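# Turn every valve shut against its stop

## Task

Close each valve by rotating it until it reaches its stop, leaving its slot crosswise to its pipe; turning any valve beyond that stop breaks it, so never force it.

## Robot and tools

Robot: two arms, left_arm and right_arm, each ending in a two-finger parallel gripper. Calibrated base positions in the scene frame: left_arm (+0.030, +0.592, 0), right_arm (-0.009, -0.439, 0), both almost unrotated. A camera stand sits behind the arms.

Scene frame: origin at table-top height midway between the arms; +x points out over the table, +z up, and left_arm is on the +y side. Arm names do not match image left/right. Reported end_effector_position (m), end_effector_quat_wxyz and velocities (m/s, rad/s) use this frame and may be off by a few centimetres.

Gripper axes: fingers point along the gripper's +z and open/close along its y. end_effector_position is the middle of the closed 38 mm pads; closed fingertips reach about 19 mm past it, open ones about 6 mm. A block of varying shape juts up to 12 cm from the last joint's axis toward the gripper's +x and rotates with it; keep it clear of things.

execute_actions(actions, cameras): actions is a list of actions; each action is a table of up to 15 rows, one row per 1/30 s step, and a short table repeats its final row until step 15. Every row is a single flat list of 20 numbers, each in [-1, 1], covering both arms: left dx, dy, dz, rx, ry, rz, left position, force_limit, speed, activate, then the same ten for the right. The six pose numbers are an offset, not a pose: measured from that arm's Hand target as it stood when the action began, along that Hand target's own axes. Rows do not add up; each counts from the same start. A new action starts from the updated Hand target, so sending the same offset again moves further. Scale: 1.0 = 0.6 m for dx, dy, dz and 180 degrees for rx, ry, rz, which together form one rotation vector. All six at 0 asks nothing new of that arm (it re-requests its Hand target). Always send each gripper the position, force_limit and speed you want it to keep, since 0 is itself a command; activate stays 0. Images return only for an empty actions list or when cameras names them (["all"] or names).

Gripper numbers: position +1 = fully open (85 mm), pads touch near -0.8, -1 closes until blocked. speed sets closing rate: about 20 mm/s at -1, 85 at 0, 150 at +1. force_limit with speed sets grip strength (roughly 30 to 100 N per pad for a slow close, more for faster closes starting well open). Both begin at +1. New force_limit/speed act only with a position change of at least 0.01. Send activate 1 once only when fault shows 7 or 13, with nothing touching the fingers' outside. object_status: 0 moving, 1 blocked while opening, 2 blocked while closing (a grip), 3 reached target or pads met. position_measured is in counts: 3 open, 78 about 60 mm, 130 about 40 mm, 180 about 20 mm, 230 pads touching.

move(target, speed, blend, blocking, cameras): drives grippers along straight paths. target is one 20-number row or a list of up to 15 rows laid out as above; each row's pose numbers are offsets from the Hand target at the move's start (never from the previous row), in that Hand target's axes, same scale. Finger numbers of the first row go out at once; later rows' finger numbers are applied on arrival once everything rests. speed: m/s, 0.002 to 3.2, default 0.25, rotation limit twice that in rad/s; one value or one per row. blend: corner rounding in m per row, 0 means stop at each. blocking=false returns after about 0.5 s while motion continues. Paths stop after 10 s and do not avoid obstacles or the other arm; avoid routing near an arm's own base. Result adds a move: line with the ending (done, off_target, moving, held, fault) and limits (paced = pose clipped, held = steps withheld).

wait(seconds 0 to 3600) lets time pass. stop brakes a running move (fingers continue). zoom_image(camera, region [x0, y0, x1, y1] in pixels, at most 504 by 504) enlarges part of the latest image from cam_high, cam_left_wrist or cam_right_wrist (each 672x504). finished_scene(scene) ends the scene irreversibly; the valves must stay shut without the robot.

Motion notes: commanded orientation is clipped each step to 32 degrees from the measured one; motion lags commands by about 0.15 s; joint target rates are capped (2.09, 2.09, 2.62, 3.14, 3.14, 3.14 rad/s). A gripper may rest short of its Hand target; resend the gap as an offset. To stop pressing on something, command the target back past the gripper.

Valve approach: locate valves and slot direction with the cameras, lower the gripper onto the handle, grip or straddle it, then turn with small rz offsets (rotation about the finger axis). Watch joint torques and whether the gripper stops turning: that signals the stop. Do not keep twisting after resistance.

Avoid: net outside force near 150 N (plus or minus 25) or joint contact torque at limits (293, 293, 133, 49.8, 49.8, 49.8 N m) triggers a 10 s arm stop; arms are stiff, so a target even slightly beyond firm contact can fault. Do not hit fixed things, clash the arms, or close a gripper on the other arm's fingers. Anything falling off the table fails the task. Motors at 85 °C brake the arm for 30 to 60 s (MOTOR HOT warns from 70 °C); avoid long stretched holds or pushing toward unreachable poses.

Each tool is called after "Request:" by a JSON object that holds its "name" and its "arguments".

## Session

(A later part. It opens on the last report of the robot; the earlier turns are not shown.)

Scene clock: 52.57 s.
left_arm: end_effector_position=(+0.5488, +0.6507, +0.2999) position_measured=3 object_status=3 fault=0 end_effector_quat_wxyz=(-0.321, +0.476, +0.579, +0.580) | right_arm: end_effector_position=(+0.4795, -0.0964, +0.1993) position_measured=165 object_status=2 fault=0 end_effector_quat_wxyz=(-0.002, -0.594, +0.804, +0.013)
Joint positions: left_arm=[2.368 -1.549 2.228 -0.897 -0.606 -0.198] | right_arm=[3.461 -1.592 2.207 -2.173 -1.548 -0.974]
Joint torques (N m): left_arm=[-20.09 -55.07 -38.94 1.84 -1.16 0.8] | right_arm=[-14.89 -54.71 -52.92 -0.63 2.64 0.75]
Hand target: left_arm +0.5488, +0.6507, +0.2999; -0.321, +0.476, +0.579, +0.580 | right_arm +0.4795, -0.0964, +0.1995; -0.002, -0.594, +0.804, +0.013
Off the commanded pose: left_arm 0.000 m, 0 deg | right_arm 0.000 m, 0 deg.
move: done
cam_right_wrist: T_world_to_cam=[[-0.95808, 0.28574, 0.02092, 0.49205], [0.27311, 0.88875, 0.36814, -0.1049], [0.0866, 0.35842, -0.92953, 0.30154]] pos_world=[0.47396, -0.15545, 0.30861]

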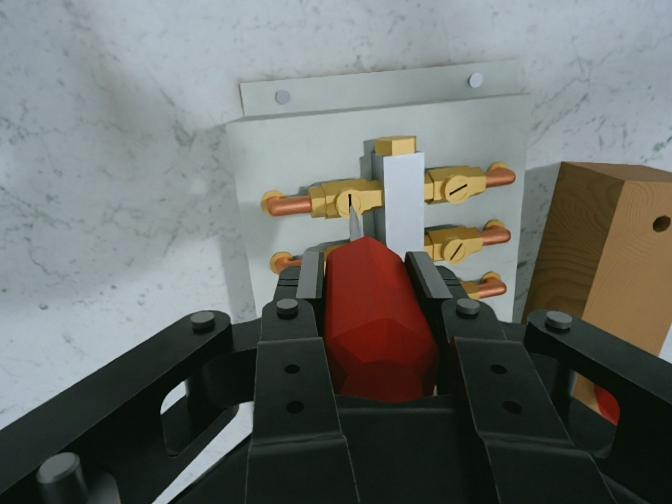

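Request:
{"name": "move", "arguments": {"target": [0,0,0,0,0,0,1,1,1,0, -0.0663,0.0104,0.0125,0.0037,-0.0079,0.3056,-0.97,0.8,-1,0], "speed": 0.4, "cameras": ["cam_right_wrist"]}}

Request:
{"name": "zoom_image", "arguments": {"camera": "cam_right_wrist", "region": [325, 180, 375, 230]}}

Scene clock: 55.10 s.
left_arm: end_effector_position=(+0.5488, +0.6507, +0.2999) position_measured=3 object_status=3 fault=0 end_effector_quat_wxyz=(-0.321, +0.476, +0.579, +0.580) | right_arm: end_effector_position=(+0.4851, -0.0564, +0.1926) position_measured=165 object_status=2 fault=0 end_effector_quat_wxyz=(+0.005, -0.156, +0.988, +0.013) end_effector_velocity=(+0.000, -0.001, -0.001) end_effector_angular_velocity=(-0.001, +0.001, -0.006)
Joint positions: left_arm=[2.368 -1.549 2.228 -0.897 -0.606 -0.198] | right_arm=[3.522 -1.545 2.181 -2.223 -1.548 0.048]
Joint velocities: left_arm=[within noise] | right_arm=[0 0 0.001 0 -0.001 0.005]
Joint torques (N m): left_arm=[-13.51 -56.51 -38.77 1.61 -1.2 0.44] | right_arm=[10.84 -34.9 -53.72 -11.54 -1.93 1.09]
Hand target: left_arm +0.5488, +0.6507, +0.2999; -0.321, +0.476, +0.579, +0.580 | right_arm +0.4851, -0.0564, +0.1926; +0.005, -0.156, +0.988, +0.013
Off the commanded pose: left_arm 0.000 m, 0 deg | right_arm 0.000 m, 0 deg.
move: done
cam_right_wrist: T_world_to_cam=[[-0.31525, 0.94876, 0.02168, 0.21154], [0.884, 0.28527, 0.37037, -0.47016], [0.34521, 0.13592, -0.92863, 0.14233]] pos_world=[0.43317, -0.08592, 0.30172]

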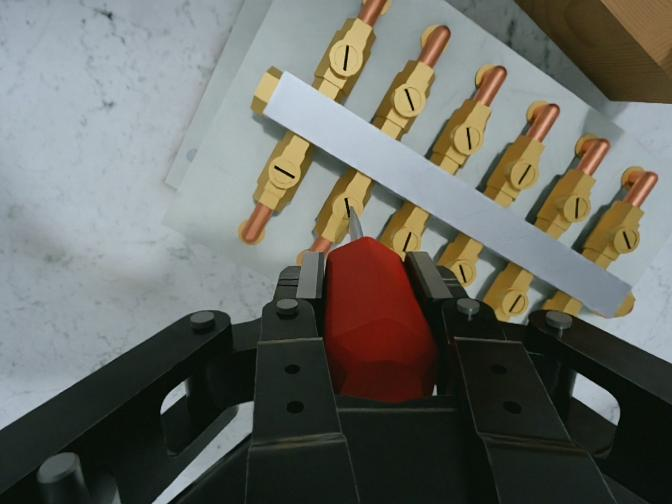

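Scaled by 10.080 from the camera's image (finer frame: 960x720).

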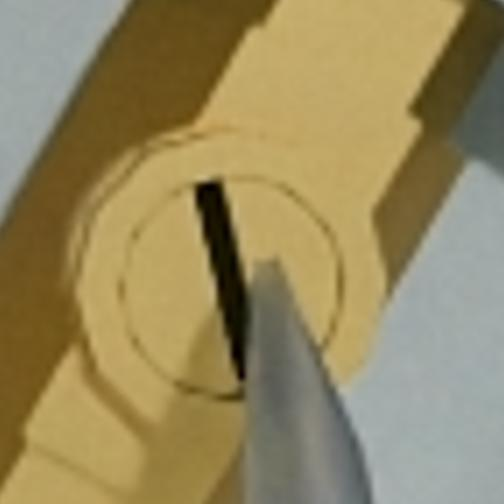

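Request:
{"name": "move", "arguments": {"target": [0,0,0,0,0,0,1,1,1,0, 0.0004,-0.0047,0.0118,0.0001,-0.0002,0.0083,-0.97,0.8,-1,0], "speed": 0.1, "cameras": ["cam_right_wrist"]}}

Request:
{"name": "zoom_image", "arguments": {"camera": "cam_right_wrist", "region": [335, 190, 365, 220]}}

Scene clock: 56.03 s.
left_arm: end_effector_position=(+0.5488, +0.6507, +0.2999) position_measured=3 object_status=3 fault=0 end_effector_quat_wxyz=(-0.321, +0.476, +0.579, +0.580) | right_arm: end_effector_position=(+0.4858, -0.0589, +0.1856) position_measured=165 object_status=2 fault=0 end_effector_quat_wxyz=(+0.005, -0.143, +0.990, +0.013)
Joint positions: left_arm=[2.368 -1.549 2.228 -0.897 -0.606 -0.198] | right_arm=[3.518 -1.538 2.19 -2.238 -1.548 0.07]
Joint torques (N m): left_arm=[-18.72 -55.36 -37.34 1.91 -0.93 0.7] | right_arm=[-13.14 -34.99 -36.47 -11.18 -1.8 1.06]
Hand target: left_arm +0.5488, +0.6507, +0.2999; -0.321, +0.476, +0.579, +0.580 | right_arm +0.4858, -0.0590, +0.1854; +0.005, -0.143, +0.990, +0.013
Off the commanded pose: left_arm 0.000 m, 0 deg | right_arm 0.000 m, 0 deg.
move: done
cam_right_wrist: T_world_to_cam=[[-0.29056, 0.95661, 0.02173, 0.20266], [0.89109, 0.26225, 0.37038, -0.47228], [0.34861, 0.12698, -0.92863, 0.13374]] pos_world=[0.43311, -0.08699, 0.29472]

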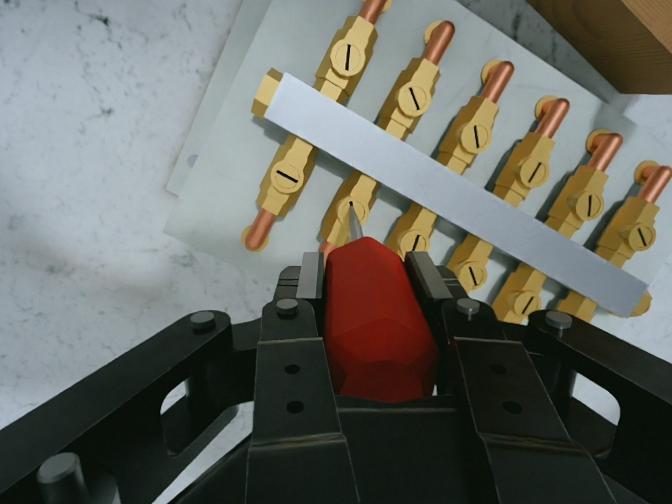

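Scaled by 16.800 from the camera's image (finer frame: 960x720).

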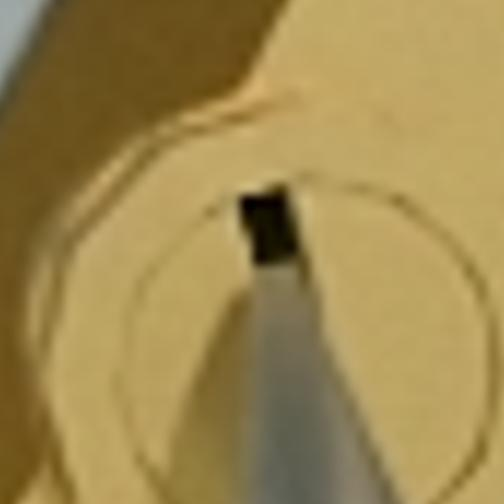

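Request:
{"name": "move", "arguments": {"target": [[0,0,0,0,0,0,1,1,1,0,0.0015,0,0,0,0,0,-0.97,0.8,-1,0],[0,0,0,0,0,0,1,1,1,0,0.00156,-0.00013,0.0048,0,0,0,-0.97,0.8,-1,0]], "speed": 0.04, "cameras": ["cam_right_wrist"]}}

Request:
{"name": "zoom_image", "arguments": {"camera": "cam_right_wrist", "region": [335, 190, 365, 220]}}

Scene clock: 57.83 s.
left_arm: end_effector_position=(+0.5488, +0.6507, +0.2999) position_measured=3 object_status=3 fault=0 end_effector_quat_wxyz=(-0.321, +0.476, +0.579, +0.580) | right_arm: end_effector_position=(+0.4849, -0.0593, +0.1826) position_measured=165 object_status=2 fault=0 end_effector_quat_wxyz=(+0.005, -0.143, +0.990, +0.013) end_effector_velocity=(+0.002, +0.001, +0.000) end_effector_angular_velocity=(+0.002, -0.004, -0.001)
Joint positions: left_arm=[2.368 -1.549 2.228 -0.897 -0.606 -0.198] | right_arm=[3.518 -1.536 2.194 -2.245 -1.548 0.07]
Joint velocities: left_arm=[within noise] | right_arm=[0 0.002 -0.001 -0.005 0 0.001]
Joint torques (N m): left_arm=[-20.72 -52.61 -38.8 2.04 -1.03 1.23] | right_arm=[5.61 -33.81 -37.56 -11.8 -1.84 1.06]
Hand target: left_arm +0.5488, +0.6507, +0.2999; -0.321, +0.476, +0.579, +0.580 | right_arm +0.4849, -0.0592, +0.1825; +0.005, -0.143, +0.990, +0.013
Off the commanded pose: left_arm 0.000 m, 0 deg | right_arm 0.000 m, 0 deg.
move: done
cam_right_wrist: T_world_to_cam=[[-0.29007, 0.95676, 0.02165, 0.20267], [0.89129, 0.26185, 0.37018, -0.47036], [0.34851, 0.12668, -0.92871, 0.13146]] pos_world=[0.43221, -0.0874, 0.29182]

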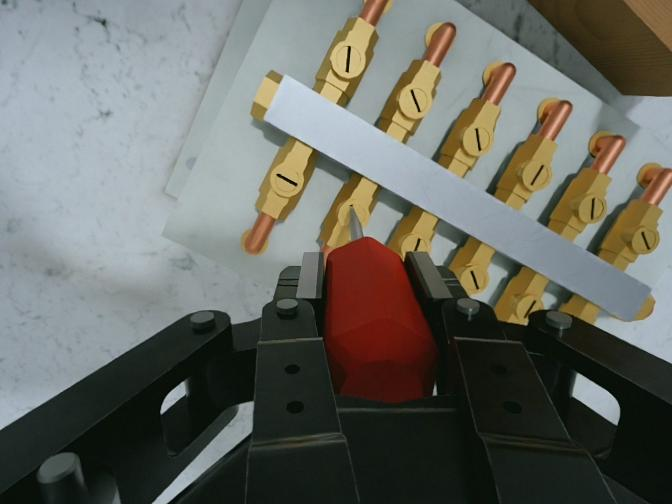

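Scaled by 16.800 from the camera's image (finer frame: 960x720).

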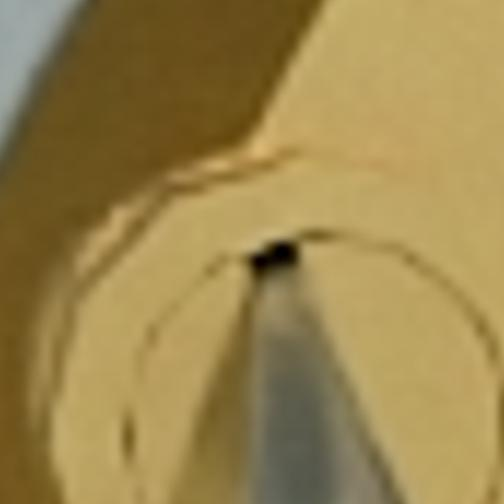

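Request:
{"name": "move", "arguments": {"target": [0,0,0,0,0,0,1,1,1,0,0.00002,-0.00005,0.0018,0,0,0,-0.97,0.8,-1,0], "speed": 0.03, "cameras": ["cam_right_wrist"]}}

Request:
{"name": "zoom_image", "arguments": {"camera": "cam_right_wrist", "region": [335, 190, 365, 220]}}

Scene clock: 58.47 s.
left_arm: end_effector_position=(+0.5488, +0.6507, +0.2999) position_measured=3 object_status=3 fault=0 end_effector_quat_wxyz=(-0.321, +0.476, +0.579, +0.580) | right_arm: end_effector_position=(+0.4850, -0.0592, +0.1815) position_measured=165 object_status=2 fault=0 end_effector_quat_wxyz=(+0.005, -0.143, +0.990, +0.013)
Joint positions: left_arm=[2.368 -1.549 2.228 -0.897 -0.606 -0.198] | right_arm=[3.518 -1.535 2.195 -2.247 -1.548 0.07]
Joint torques (N m): left_arm=[-19.47 -56.05 -39.52 1.98 -1.52 1.56] | right_arm=[6.51 -28.77 -30.78 -10.23 -1.81 0.22]
Hand target: left_arm +0.5488, +0.6507, +0.2999; -0.321, +0.476, +0.579, +0.580 | right_arm +0.4849, -0.0592, +0.1815; +0.005, -0.143, +0.990, +0.013
Off the commanded pose: left_arm 0.000 m, 0 deg | right_arm 0.000 m, 0 deg.
move: done
cam_right_wrist: T_world_to_cam=[[-0.29011, 0.95675, 0.02165, 0.20264], [0.89117, 0.26184, 0.37049, -0.47011], [0.3488, 0.12678, -0.92858, 0.13024]] pos_world=[0.43231, -0.08729, 0.29072]

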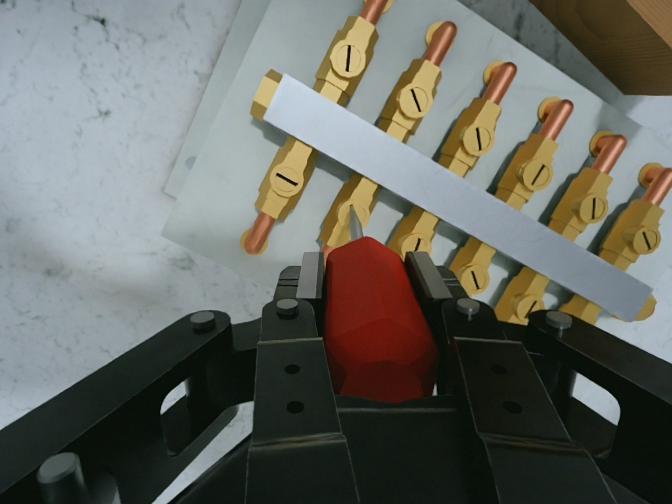

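Scaled by 16.800 from the camera's image (finer frame: 960x720).

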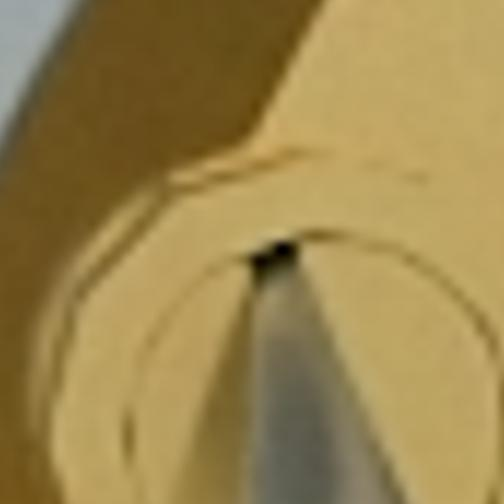

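Request:
{"name": "move", "arguments": {"target": [0,0,0,0,0,0,1,1,1,0,-0.0006,-0.0004,0.0002,-0.00067,0.00144,-0.0556,-0.97,0.8,-1,0], "speed": 0.15, "cameras": ["cam_right_wrist"]}}

Request:
{"name": "zoom_image", "arguments": {"camera": "cam_right_wrist", "region": [335, 190, 365, 220]}}

Scene clock: 59.80 s.
left_arm: end_effector_position=(+0.5488, +0.6507, +0.2999) position_measured=3 object_status=3 fault=0 end_effector_quat_wxyz=(-0.321, +0.476, +0.579, +0.580) | right_arm: end_effector_position=(+0.4853, -0.0593, +0.1813) position_measured=165 object_status=2 fault=0 end_effector_quat_wxyz=(+0.004, -0.228, +0.973, +0.013)
Joint positions: left_arm=[2.368 -1.549 2.228 -0.897 -0.606 -0.198] | right_arm=[3.517 -1.533 2.193 -2.242 -1.546 -0.105]
Joint torques (N m): left_arm=[-20.77 -53.67 -38.92 2.19 -1.38 0.75] | right_arm=[-14 -37.31 -55.07 -1.54 2.81 -3.47]
Hand target: left_arm +0.5488, +0.6507, +0.2999; -0.321, +0.476, +0.579, +0.580 | right_arm +0.4853, -0.0593, +0.1813; +0.004, -0.229, +0.973, +0.013
Off the commanded pose: left_arm 0.000 m, 0 deg | right_arm 0.000 m, 0 deg.
move: done
cam_right_wrist: T_world_to_cam=[[-0.45169, 0.89192, 0.02137, 0.27757], [0.83234, 0.41265, 0.37004, -0.43276], [0.32122, 0.18493, -0.92877, 0.14677]] pos_world=[0.43844, -0.09613, 0.29052]

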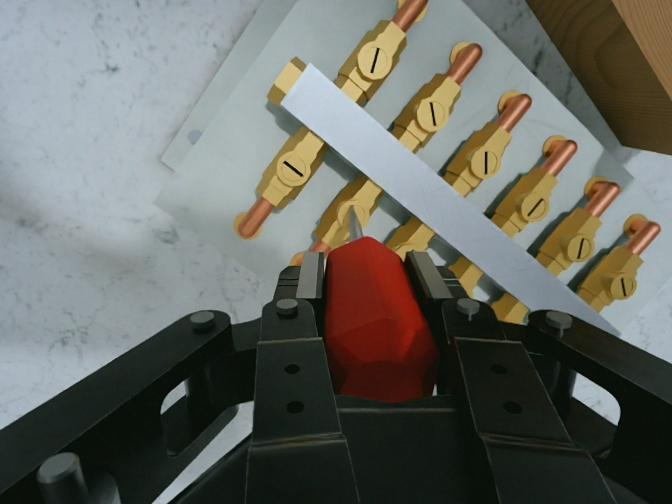

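Scaled by 16.800 from the camera's image (finer frame: 960x720).

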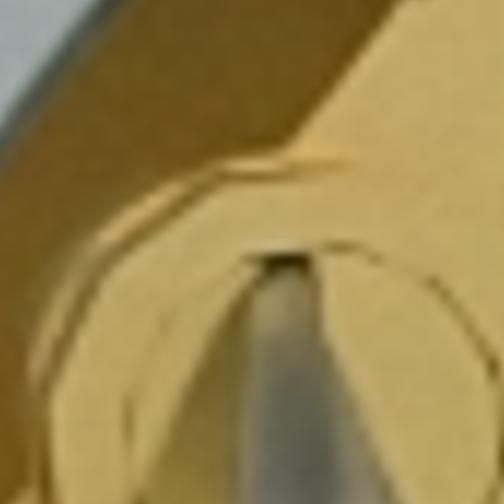

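Request:
{"name": "move", "arguments": {"target": [0,0,0,0,0,0,1,1,1,0,-0.0009,-0.0006,0.0003,-0.001,0.00217,-0.0833,-0.97,0.8,-1,0], "speed": 0.2, "cameras": ["cam_right_wrist"]}}

Request:
{"name": "zoom_image", "arguments": {"camera": "cam_right_wrist", "region": [335, 190, 365, 220]}}

Scene clock: 61.23 s.
left_arm: end_effector_position=(+0.5488, +0.6507, +0.2999) position_measured=3 object_status=3 fault=0 end_effector_quat_wxyz=(-0.321, +0.476, +0.579, +0.580) | right_arm: end_effector_position=(+0.4860, -0.0594, +0.1812) position_measured=165 object_status=2 fault=0 end_effector_quat_wxyz=(+0.002, -0.354, +0.935, +0.013)
Joint positions: left_arm=[2.368 -1.549 2.228 -0.897 -0.606 -0.198] | right_arm=[3.516 -1.53 2.188 -2.233 -1.544 -0.369]
Joint torques (N m): left_arm=[-19.83 -55.05 -36.98 1.79 -1.62 0.42] | right_arm=[-9.03 -24.36 -41.89 2.79 3.98 -3.8]
Hand target: left_arm +0.5488, +0.6507, +0.2999; -0.321, +0.476, +0.579, +0.580 | right_arm +0.4860, -0.0594, +0.1812; +0.002, -0.354, +0.935, +0.013
Off the commanded pose: left_arm 0.000 m, 0 deg | right_arm 0.000 m, 0 deg.
move: done
cam_right_wrist: T_world_to_cam=[[-0.66721, 0.74457, 0.02098, 0.37398], [0.69721, 0.61436, 0.3694, -0.3554], [0.26215, 0.2611, -0.92903, 0.17973]] pos_world=[0.45019, -0.10704, 0.29042]

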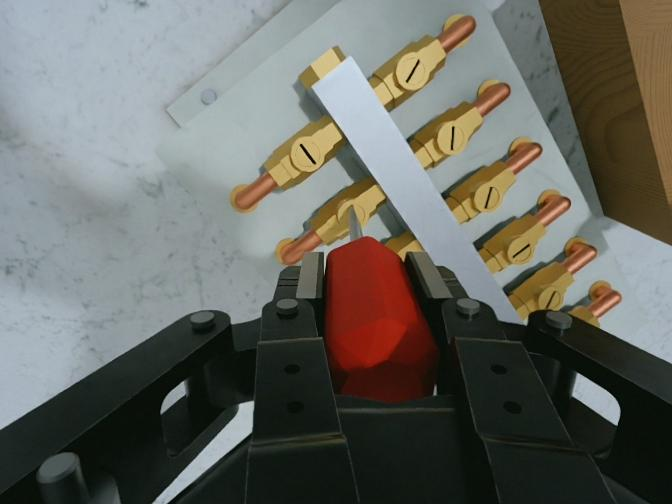

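Scaled by 16.800 from the camera's image (finer frame: 960x720).

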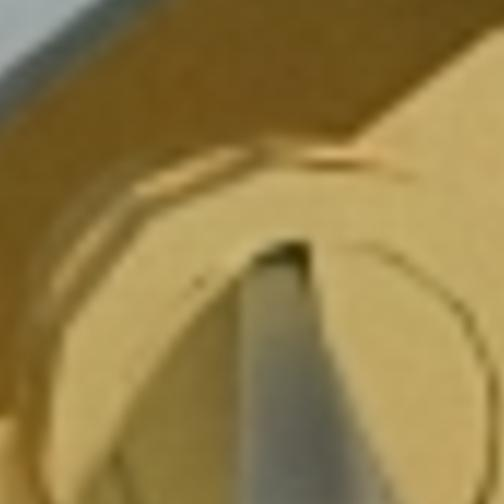

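Request:
{"name": "move", "arguments": {"target": [[0,0,0,0,0,0,1,1,1,0,-0.0009,-0.0006,0.0001,-0.001,0.00217,-0.0833,-0.97,0.8,-1,0],[0,0,0,0,0,0,1,1,1,0,-0.0016,-0.0012,0.0002,-0.00187,0.00405,-0.1556,-0.97,0.8,-1,0]], "speed": [0.2,0.1], "blend": [0.01,0], "cameras": ["cam_right_wrist"]}}

Request:
{"name": "zoom_image", "arguments": {"camera": "cam_right_wrist", "region": [335, 190, 365, 220]}}

Scene clock: 63.77 s.
left_arm: end_effector_position=(+0.5488, +0.6507, +0.2999) position_measured=3 object_status=3 fault=0 end_effector_quat_wxyz=(-0.321, +0.476, +0.579, +0.580) | right_arm: end_effector_position=(+0.4872, -0.0593, +0.1810) position_measured=165 object_status=2 fault=0 end_effector_quat_wxyz=(-0.002, -0.569, +0.822, +0.013)
Joint positions: left_arm=[2.368 -1.549 2.228 -0.897 -0.606 -0.198] | right_arm=[3.516 -1.524 2.178 -2.215 -1.547 -0.857]
Joint torques (N m): left_arm=[-23.67 -55.1 -38.33 1.95 -1.52 0.64] | right_arm=[7.6 -9.36 -25.61 8 -0.96 -3.66]
Hand target: left_arm +0.5488, +0.6507, +0.2999; -0.321, +0.476, +0.579, +0.580 | right_arm +0.4872, -0.0593, +0.1810; -0.002, -0.570, +0.822, +0.013
Off the commanded pose: left_arm 0.000 m, 0 deg | right_arm 0.000 m, 0 deg.
move: done
cam_right_wrist: T_world_to_cam=[[-0.93877, 0.3439, 0.02091, 0.48318], [0.32705, 0.87039, 0.36806, -0.16051], [0.10838, 0.35236, -0.92957, 0.25973]] pos_world=[0.47795, -0.11798, 0.29041]

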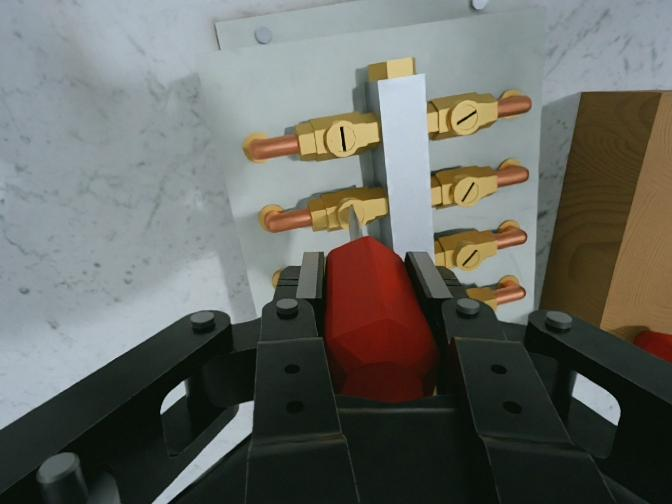

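Scaled by 16.800 from the camera's image (finer frame: 960x720).

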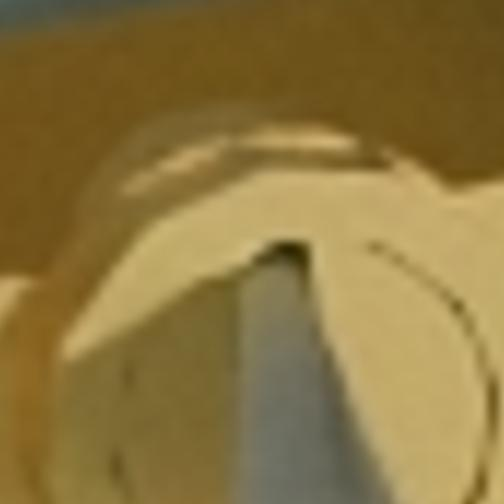

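Request:
{"name": "move", "arguments": {"target": [[0,0,0,0,0,0,1,1,1,0,-0.00015,-0.00015,0,-0.0002,0.00043,-0.0167,-0.97,0.8,-1,0],[0,0,0,0,0,0,1,1,1,0,-0.0005,0.0006,-0.03,-0.0002,0.00043,-0.0167,-0.97,0.8,-1,0]], "speed": [0.1,0.15], "cameras": ["cam_right_wrist"]}}

Request:
{"name": "zoom_image", "arguments": {"camera": "cam_right_wrist", "region": [310, 150, 410, 250]}}

Scene clock: 65.67 s.
left_arm: end_effector_position=(+0.5488, +0.6507, +0.2999) position_measured=3 object_status=3 fault=0 end_effector_quat_wxyz=(-0.321, +0.476, +0.579, +0.580) | right_arm: end_effector_position=(+0.4872, -0.0592, +0.1989) position_measured=165 object_status=2 fault=0 end_effector_quat_wxyz=(-0.002, -0.591, +0.807, +0.013)
Joint positions: left_arm=[2.368 -1.549 2.228 -0.897 -0.606 -0.198] | right_arm=[3.517 -1.544 2.16 -2.176 -1.548 -0.91]
Joint torques (N m): left_arm=[-18.58 -54.97 -38.67 2.06 -1.37 1.51] | right_arm=[-11.67 -58.47 -53.82 -0.72 2.43 -2.61]
Hand target: left_arm +0.5488, +0.6507, +0.2999; -0.321, +0.476, +0.579, +0.580 | right_arm +0.4873, -0.0593, +0.1990; -0.002, -0.591, +0.807, +0.013
Off the commanded pose: left_arm 0.000 m, 0 deg | right_arm 0.000 m, 0 deg.
move: done
cam_right_wrist: T_world_to_cam=[[-0.95562, 0.29386, 0.0209, 0.48814], [0.28064, 0.88648, 0.36797, -0.14362], [0.08961, 0.35751, -0.9296, 0.28567]] pos_world=[0.48118, -0.11825, 0.30821]

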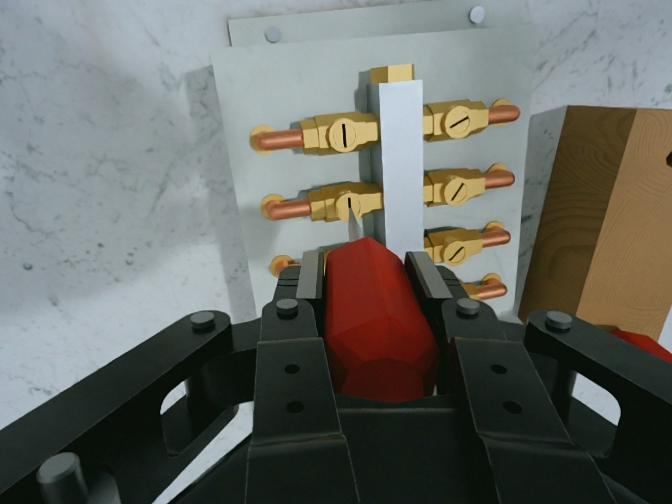

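Scaled by 5.040 from the camera's image (finer frame: 960x720).

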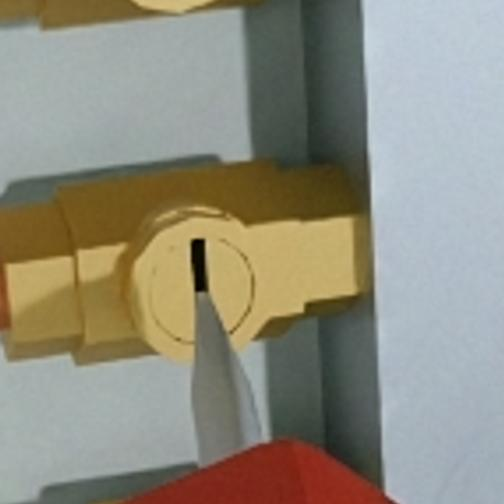

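Request:
{"name": "move", "arguments": {"target": [0,0,0,0,0,0,1,1,1,0,-0.0686,0.0122,0.0083,0.0057,-0.0123,0.472,-0.97,0.8,-1,0], "speed": 0.5, "cameras": ["cam_right_wrist"]}}

Request:
{"name": "zoom_image", "arguments": {"camera": "cam_right_wrist", "region": [325, 180, 375, 230]}}

Scene clock: 68.10 s.
left_arm: end_effector_position=(+0.5488, +0.6507, +0.2999) position_measured=3 object_status=3 fault=0 end_effector_quat_wxyz=(-0.321, +0.476, +0.579, +0.580) | right_arm: end_effector_position=(+0.4926, -0.0177, +0.1947) position_measured=165 object_status=2 fault=0 end_effector_quat_wxyz=(+0.009, +0.109, +0.994, +0.012)
Joint positions: left_arm=[2.368 -1.549 2.228 -0.897 -0.606 -0.198] | right_arm=[3.581 -1.5 2.132 -2.23 -1.559 0.639]
Joint torques (N m): left_arm=[-20.62 -56.24 -38.17 2.08 -1.24 1.45] | right_arm=[12.08 -39.19 -53.71 -11.42 -1.9 0.38]
Hand target: left_arm +0.5488, +0.6507, +0.2999; -0.321, +0.476, +0.579, +0.580 | right_arm +0.4926, -0.0177, +0.1947; +0.009, +0.109, +0.994, +0.012
Off the commanded pose: left_arm 0.000 m, 0 deg | right_arm 0.000 m, 0 deg.
move: done
cam_right_wrist: T_world_to_cam=[[0.20902, 0.97764, 0.02296, -0.08081], [0.90621, -0.20247, 0.37119, -0.50842], [0.36754, -0.05678, -0.92827, 0.122]] pos_world=[0.43279, -0.01701, 0.30382]

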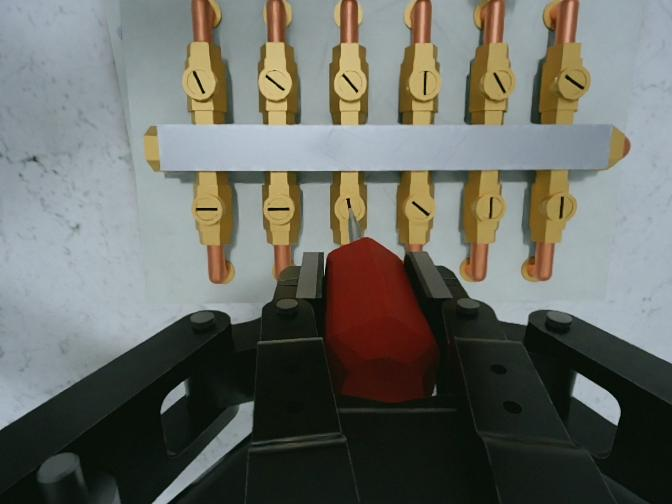

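Scaled by 10.080 from the camera's image (finer frame: 960x720).

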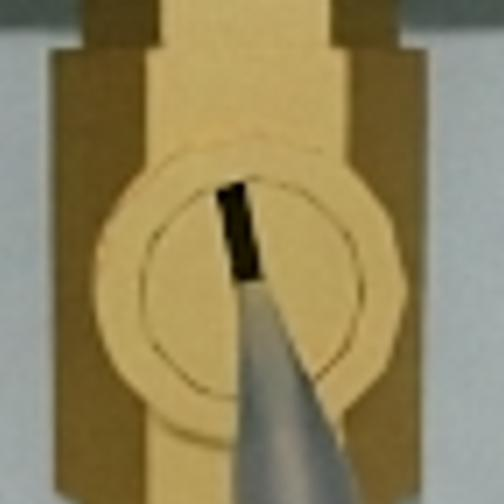

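Request:
{"name": "move", "arguments": {"target": [0,0,0,0,0,0,1,1,1,0,0.0002,-0.0016,0.0153,0.0001,-0.0002,0.0083,-0.97,0.8,-1,0], "speed": 0.06, "cameras": ["cam_right_wrist"]}}

Request:
{"name": "zoom_image", "arguments": {"camera": "cam_right_wrist", "region": [335, 190, 365, 220]}}

Scene clock: 69.07 s.
left_arm: end_effector_position=(+0.5488, +0.6507, +0.2999) position_measured=3 object_status=3 fault=0 end_effector_quat_wxyz=(-0.321, +0.476, +0.579, +0.580) | right_arm: end_effector_position=(+0.4925, -0.0184, +0.1856) position_measured=165 object_status=2 fault=0 end_effector_quat_wxyz=(+0.009, +0.122, +0.992, +0.012)
Joint positions: left_arm=[2.368 -1.549 2.228 -0.897 -0.606 -0.198] | right_arm=[3.581 -1.49 2.141 -2.249 -1.56 0.664]
Joint torques (N m): left_arm=[-21.09 -56.77 -37.63 2.51 -1.59 1.59] | right_arm=[-13.01 -39.14 -36.4 -11.23 -1.9 0.05]
Hand target: left_arm +0.5488, +0.6507, +0.2999; -0.321, +0.476, +0.579, +0.580 | right_arm +0.4925, -0.0184, +0.1855; +0.009, +0.122, +0.992, +0.012
Off the commanded pose: left_arm 0.000 m, 0 deg | right_arm 0.000 m, 0 deg.
move: done
cam_right_wrist: T_world_to_cam=[[0.23441, 0.97187, 0.02297, -0.09256], [0.90064, -0.226, 0.37118, -0.50273], [0.36593, -0.06632, -0.92828, 0.11418]] pos_world=[0.43269, -0.01609, 0.29472]

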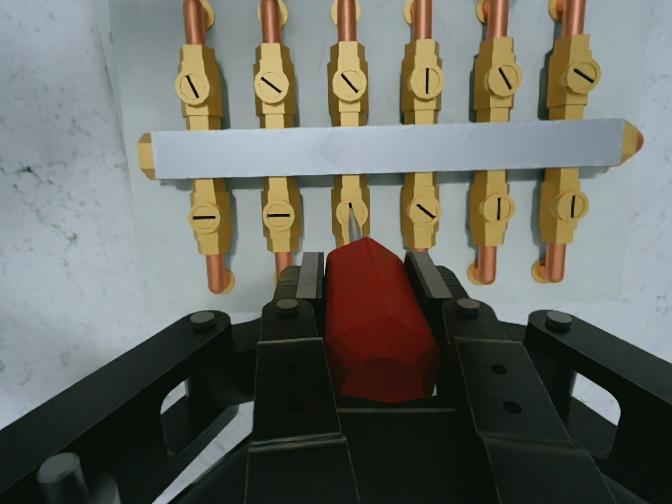

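Scaled by 16.800 from the camera's image (finer frame: 960x720).

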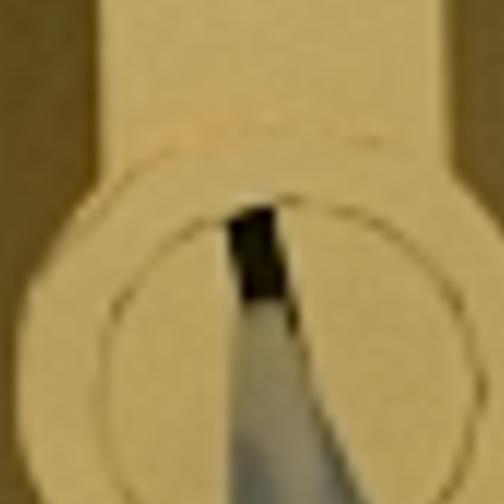

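Request:
{"name": "move", "arguments": {"target": [[0,0,0,0,0,0,1,1,1,0,0.0022,0.0002,0,0.0001,-0.0003,0.0111,-0.97,0.8,-1,0],[0,0,0,0,0,0,1,1,1,0,0.00225,0.0001,0.0045,0.0001,-0.0003,0.0111,-0.97,0.8,-1,0]], "speed": 0.04, "cameras": ["cam_right_wrist"]}}

Request:
{"name": "zoom_image", "arguments": {"camera": "cam_right_wrist", "region": [335, 190, 365, 220]}}

Scene clock: 70.77 s.
left_arm: end_effector_position=(+0.5488, +0.6507, +0.2999) position_measured=3 object_status=3 fault=0 end_effector_quat_wxyz=(-0.321, +0.476, +0.579, +0.580) | right_arm: end_effector_position=(+0.4914, -0.0180, +0.1832) position_measured=165 object_status=2 fault=0 end_effector_quat_wxyz=(+0.009, +0.139, +0.990, +0.012)
Joint positions: left_arm=[2.368 -1.549 2.228 -0.897 -0.606 -0.198] | right_arm=[3.583 -1.488 2.145 -2.256 -1.561 0.701]
Joint torques (N m): left_arm=[-20.3 -56.08 -39.2 2.01 -1.36 2.01] | right_arm=[11.82 -15.15 -18.26 -8.94 -0.51 0.47]
Hand target: left_arm +0.5488, +0.6507, +0.2999; -0.321, +0.476, +0.579, +0.580 | right_arm +0.4912, -0.0180, +0.1828; +0.009, +0.139, +0.990, +0.012
Off the commanded pose: left_arm 0.000 m, 0 deg | right_arm 0.000 m, 0 deg.
move: done
cam_right_wrist: T_world_to_cam=[[0.26843, 0.96301, 0.02352, -0.10965], [0.89192, -0.25768, 0.3716, -0.49711], [0.36392, -0.07877, -0.9281, 0.11305]] pos_world=[0.43168, -0.0136, 0.29222]

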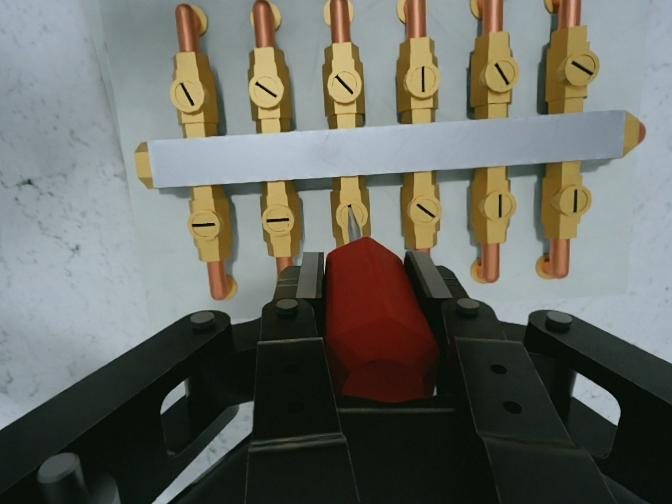

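Scaled by 16.800 from the camera's image (finer frame: 960x720).

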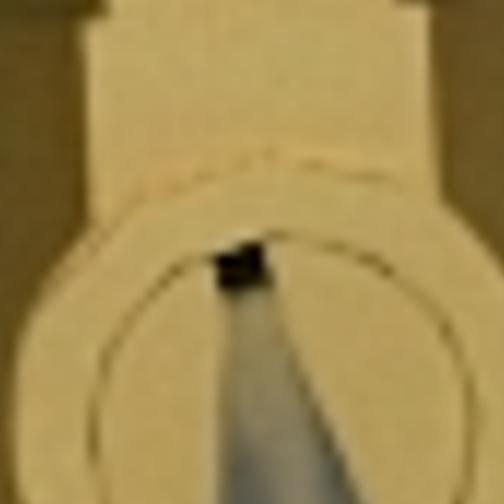

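Request:
{"name": "move", "arguments": {"target": [[0,0,0,0,0,0,1,1,1,0,0,0.0000,-0.0028,0,0,0,-0.97,0.8,-1,0],[0,0,0,0,0,0,1,1,1,0,0.0011,0.0,-0.0028,0,0,0,-0.97,0.8,-1,0]], "speed": 0.05, "cameras": ["cam_right_wrist"]}}

Request:
{"name": "zoom_image", "arguments": {"camera": "cam_right_wrist", "region": [335, 190, 365, 220]}}

Scene clock: 71.43 s.
left_arm: end_effector_position=(+0.5488, +0.6507, +0.2999) position_measured=3 object_status=3 fault=0 end_effector_quat_wxyz=(-0.321, +0.476, +0.579, +0.580) | right_arm: end_effector_position=(+0.4907, -0.0178, +0.1845) position_measured=165 object_status=2 fault=0 end_effector_quat_wxyz=(+0.009, +0.139, +0.990, +0.012)
Joint positions: left_arm=[2.368 -1.549 2.228 -0.897 -0.606 -0.198] | right_arm=[3.583 -1.491 2.144 -2.253 -1.561 0.702]
Joint torques (N m): left_arm=[-21.2 -53.01 -39.7 2.06 -1.59 0.98] | right_arm=[11.36 -65.47 -36.68 -0.81 1.73 0.6]
Hand target: left_arm +0.5488, +0.6507, +0.2999; -0.321, +0.476, +0.579, +0.580 | right_arm +0.4906, -0.0178, +0.1845; +0.009, +0.139, +0.990, +0.012
Off the commanded pose: left_arm 0.000 m, 0 deg | right_arm 0.000 m, 0 deg.
move: done
cam_right_wrist: T_world_to_cam=[[0.26847, 0.963, 0.02334, -0.10959], [0.89202, -0.25768, 0.37134, -0.49704], [0.36362, -0.07887, -0.9282, 0.11473]] pos_world=[0.43107, -0.0135, 0.29362]

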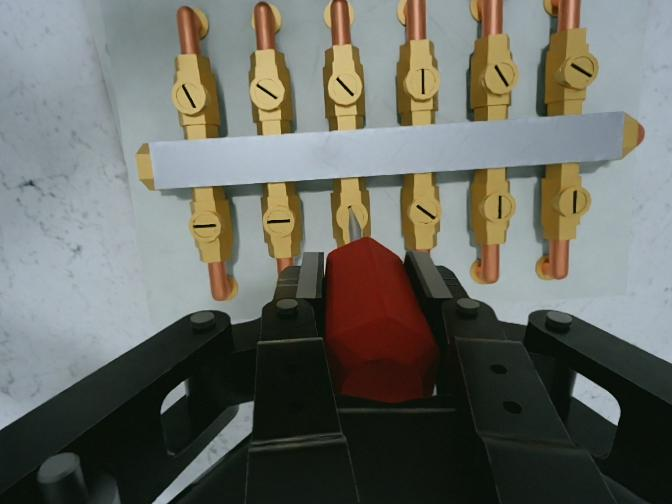

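Scaled by 16.800 from the camera's image (finer frame: 960x720).

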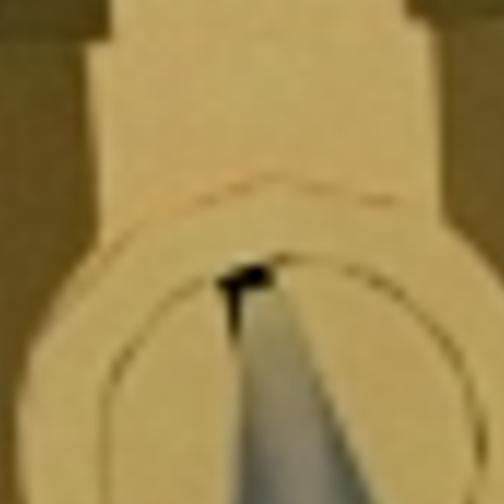

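Request:
{"name": "move", "arguments": {"target": [[0,0,0,0,0,0,1,1,1,0,-0.0012,-0.0003,0,0,0,0,-0.97,0.8,-1,0],[0,0,0,0,0,0,1,1,1,0,-0.0012,-0.0003,0.0025,0,0,0,-0.97,0.8,-1,0]], "speed": 0.04, "cameras": ["cam_right_wrist"]}}

Request:
{"name": "zoom_image", "arguments": {"camera": "cam_right_wrist", "region": [335, 190, 365, 220]}}

Scene clock: 72.20 s.
left_arm: end_effector_position=(+0.5488, +0.6507, +0.2999) position_measured=3 object_status=3 fault=0 end_effector_quat_wxyz=(-0.321, +0.476, +0.579, +0.580) | right_arm: end_effector_position=(+0.4912, -0.0182, +0.1831) position_measured=165 object_status=2 fault=0 end_effector_quat_wxyz=(+0.009, +0.139, +0.990, +0.012)
Joint positions: left_arm=[2.368 -1.549 2.228 -0.897 -0.606 -0.198] | right_arm=[3.582 -1.489 2.145 -2.255 -1.561 0.701]
Joint torques (N m): left_arm=[-18.94 -55.4 -38.75 2.22 -1.4 1.17] | right_arm=[-17.05 -38.66 -36.04 -10.61 2 -2.79]
Hand target: left_arm +0.5488, +0.6507, +0.2999; -0.321, +0.476, +0.579, +0.580 | right_arm +0.4912, -0.0182, +0.1830; +0.009, +0.139, +0.990, +0.012
Off the commanded pose: left_arm 0.000 m, 0 deg | right_arm 0.000 m, 0 deg.
move: done
cam_right_wrist: T_world_to_cam=[[0.26849, 0.963, 0.02322, -0.10937], [0.89205, -0.25766, 0.37128, -0.497], [0.36353, -0.07897, -0.92823, 0.11318]] pos_world=[0.43157, -0.0138, 0.29212]

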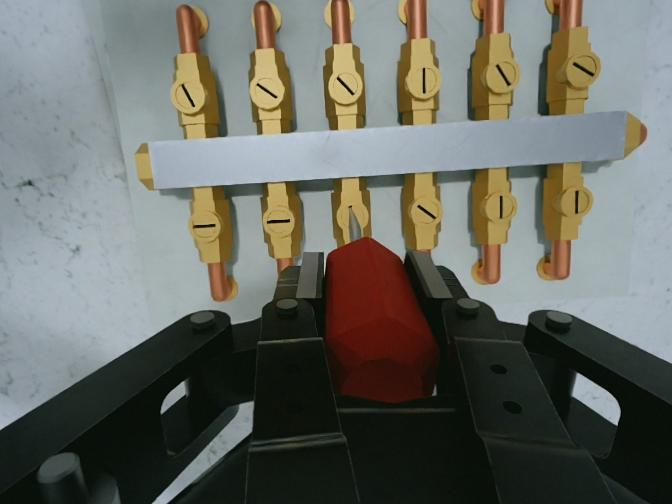

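Scaled by 16.800 from the camera's image (finer frame: 960x720).

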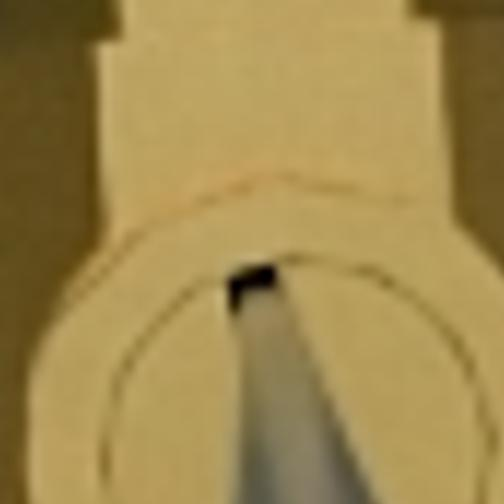

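Request:
{"name": "move", "arguments": {"target": [0,0,0,0,0,0,1,1,1,0,-0.0004,-0.0001,0.0022,0,0,0,-0.97,0.8,-1,0], "speed": 0.03, "cameras": ["cam_right_wrist"]}}

Request:
{"name": "zoom_image", "arguments": {"camera": "cam_right_wrist", "region": [335, 190, 365, 220]}}

Scene clock: 72.83 s.
left_arm: end_effector_position=(+0.5488, +0.6507, +0.2999) position_measured=3 object_status=3 fault=0 end_effector_quat_wxyz=(-0.321, +0.476, +0.579, +0.580) | right_arm: end_effector_position=(+0.4915, -0.0183, +0.1817) position_measured=165 object_status=2 fault=0 end_effector_quat_wxyz=(+0.009, +0.139, +0.990, +0.012)
Joint positions: left_arm=[2.368 -1.549 2.228 -0.897 -0.606 -0.198] | right_arm=[3.582 -1.487 2.146 -2.258 -1.561 0.7]
Joint torques (N m): left_arm=[-20.26 -54.86 -40.84 1.45 -1.37 2] | right_arm=[-16.29 -28.11 -27.32 -8.94 0.56 -2.53]
Hand target: left_arm +0.5488, +0.6507, +0.2999; -0.321, +0.476, +0.579, +0.580 | right_arm +0.4915, -0.0183, +0.1816; +0.009, +0.139, +0.990, +0.012
Off the commanded pose: left_arm 0.000 m, 0 deg | right_arm 0.000 m, 0 deg.
move: done
cam_right_wrist: T_world_to_cam=[[0.26846, 0.96301, 0.02331, -0.10933], [0.89206, -0.25767, 0.37126, -0.49681], [0.36353, -0.07887, -0.92824, 0.11186]] pos_world=[0.43188, -0.0139, 0.29082]

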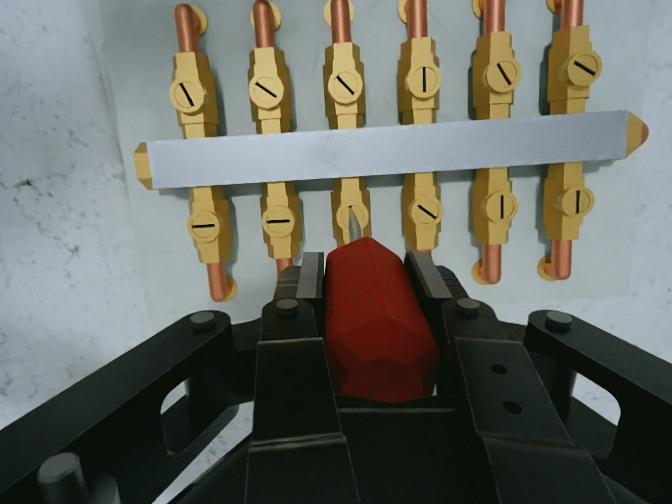

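Scaled by 16.800 from the camera's image (finer frame: 960x720).

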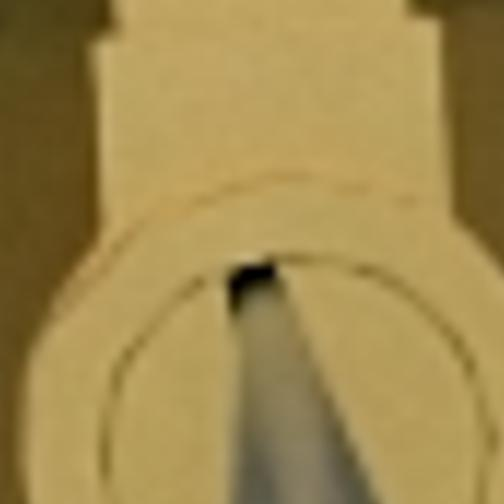

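Request:
{"name": "move", "arguments": {"target": [0,0,0,0,0,0,1,1,1,0,-0.0012,-0.0008,0.0002,-0.00133,0.0029,-0.1111,-0.97,0.8,-1,0], "speed": 0.2, "cameras": ["cam_right_wrist"]}}

Request:
{"name": "zoom_image", "arguments": {"camera": "cam_right_wrist", "region": [335, 190, 365, 220]}}

Scene clock: 74.50 s.
left_arm: end_effector_position=(+0.5488, +0.6507, +0.2999) position_measured=3 object_status=3 fault=0 end_effector_quat_wxyz=(-0.321, +0.476, +0.579, +0.580) | right_arm: end_effector_position=(+0.4920, -0.0189, +0.1815) position_measured=165 object_status=2 fault=0 end_effector_quat_wxyz=(+0.007, -0.035, +0.999, +0.012)
Joint positions: left_arm=[2.368 -1.549 2.228 -0.897 -0.606 -0.198] | right_arm=[3.577 -1.486 2.144 -2.251 -1.553 0.347]
Joint torques (N m): left_arm=[-19.76 -53.91 -39.47 1.69 -1.13 1.86] | right_arm=[-8.75 -38.99 -53.86 -1.74 4.62 -3.25]
Hand target: left_arm +0.5488, +0.6507, +0.2999; -0.321, +0.476, +0.579, +0.580 | right_arm +0.4920, -0.0189, +0.1815; +0.007, -0.035, +0.999, +0.012
Off the commanded pose: left_arm 0.000 m, 0 deg | right_arm 0.000 m, 0 deg.
move: done
cam_right_wrist: T_world_to_cam=[[-0.07682, 0.9968, 0.02218, 0.06195], [0.92652, 0.06315, 0.37092, -0.50817], [0.36833, 0.04905, -0.9284, 0.11149]] pos_world=[0.43452, -0.03513, 0.29062]

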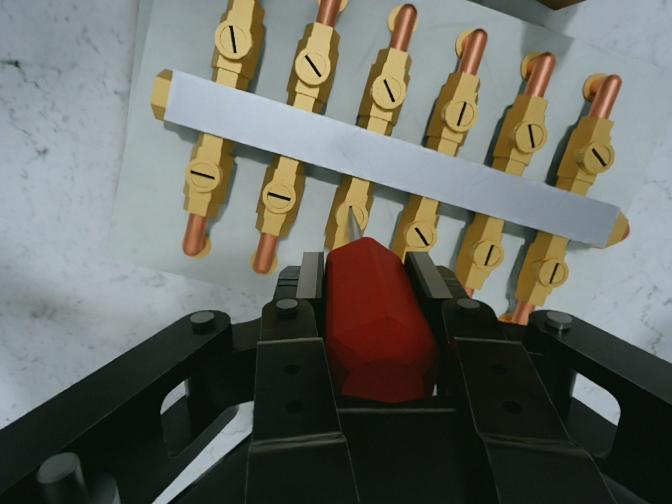

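Scaled by 16.800 from the camera's image (finer frame: 960x720).

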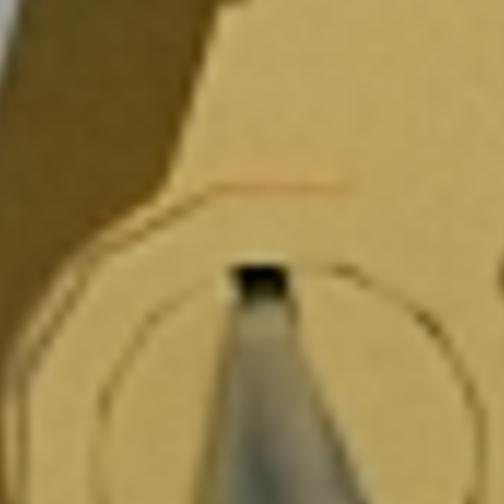

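Request:
{"name": "move", "arguments": {"target": [[0,0,0,0,0,0,1,1,1,0,-0.0012,-0.0009,0.0001,-0.00133,0.0029,-0.1111,-0.97,0.8,-1,0],[0,0,0,0,0,0,1,1,1,0,-0.0027,-0.0013,0.0002,-0.00267,0.0058,-0.2222,-0.97,0.8,-1,0],[0,0,0,0,0,0,1,1,1,0,-0.0041,-0.0012,0.0002,-0.004,0.0087,-0.3333,-0.97,0.8,-1,0],[0,0,0,0,0,0,1,1,1,0,-0.0046,-0.001,0.0002,-0.00447,0.0097,-0.3722,-0.97,0.8,-1,0]], "speed": [0.25,0.25,0.2,0.08], "blend": [0.02,0.02,0.01,0], "cameras": ["cam_right_wrist"]}}

Request:
{"name": "zoom_image", "arguments": {"camera": "cam_right_wrist", "region": [335, 190, 365, 220]}}

Scene clock: 78.47 s.
left_arm: end_effector_position=(+0.5488, +0.6507, +0.2999) position_measured=3 object_status=3 fault=0 end_effector_quat_wxyz=(-0.321, +0.476, +0.579, +0.580) | right_arm: end_effector_position=(+0.4948, -0.0193, +0.1814) position_measured=165 object_status=2 fault=0 end_effector_quat_wxyz=(-0.002, -0.581, +0.814, +0.013)
Joint positions: left_arm=[2.368 -1.549 2.228 -0.897 -0.606 -0.198] | right_arm=[3.572 -1.475 2.124 -2.211 -1.547 -0.828]
Joint torques (N m): left_arm=[-19.51 -53.66 -39.74 1.16 -2.11 1.27] | right_arm=[23.39 -20.07 -28.92 8.47 3.12 -3.93]
Hand target: left_arm +0.5488, +0.6507, +0.2999; -0.321, +0.476, +0.579, +0.580 | right_arm +0.4948, -0.0194, +0.1814; -0.002, -0.581, +0.814, +0.013
Off the commanded pose: left_arm 0.000 m, 0 deg | right_arm 0.000 m, 0 deg.
move: done
cam_right_wrist: T_world_to_cam=[[-0.94773, 0.31839, 0.02085, 0.48056], [0.30338, 0.87894, 0.368, -0.18602], [0.09884, 0.35508, -0.92959, 0.24998]] pos_world=[0.48716, -0.07827, 0.29081]

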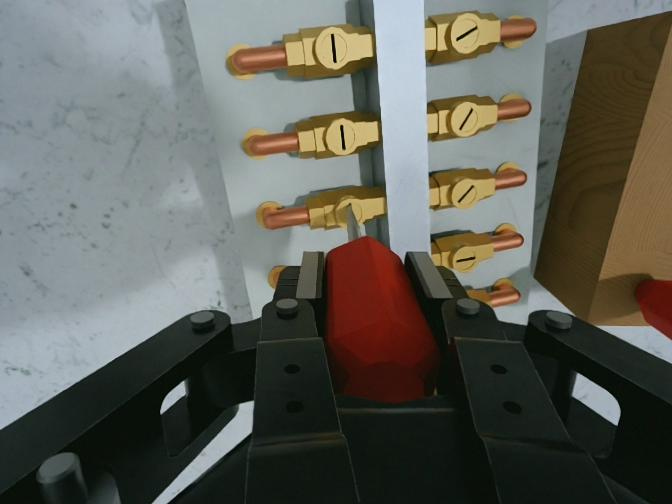

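Scaled by 16.800 from the camera's image (finer frame: 960x720).

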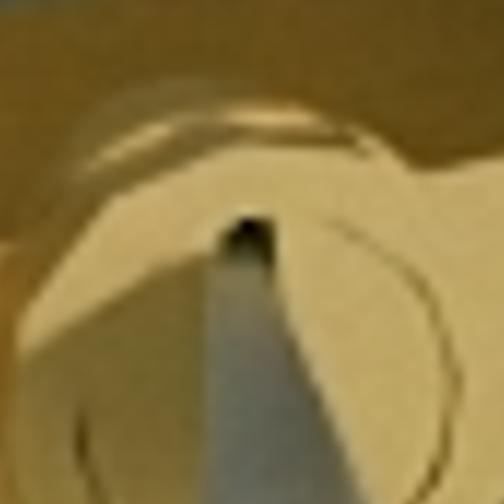

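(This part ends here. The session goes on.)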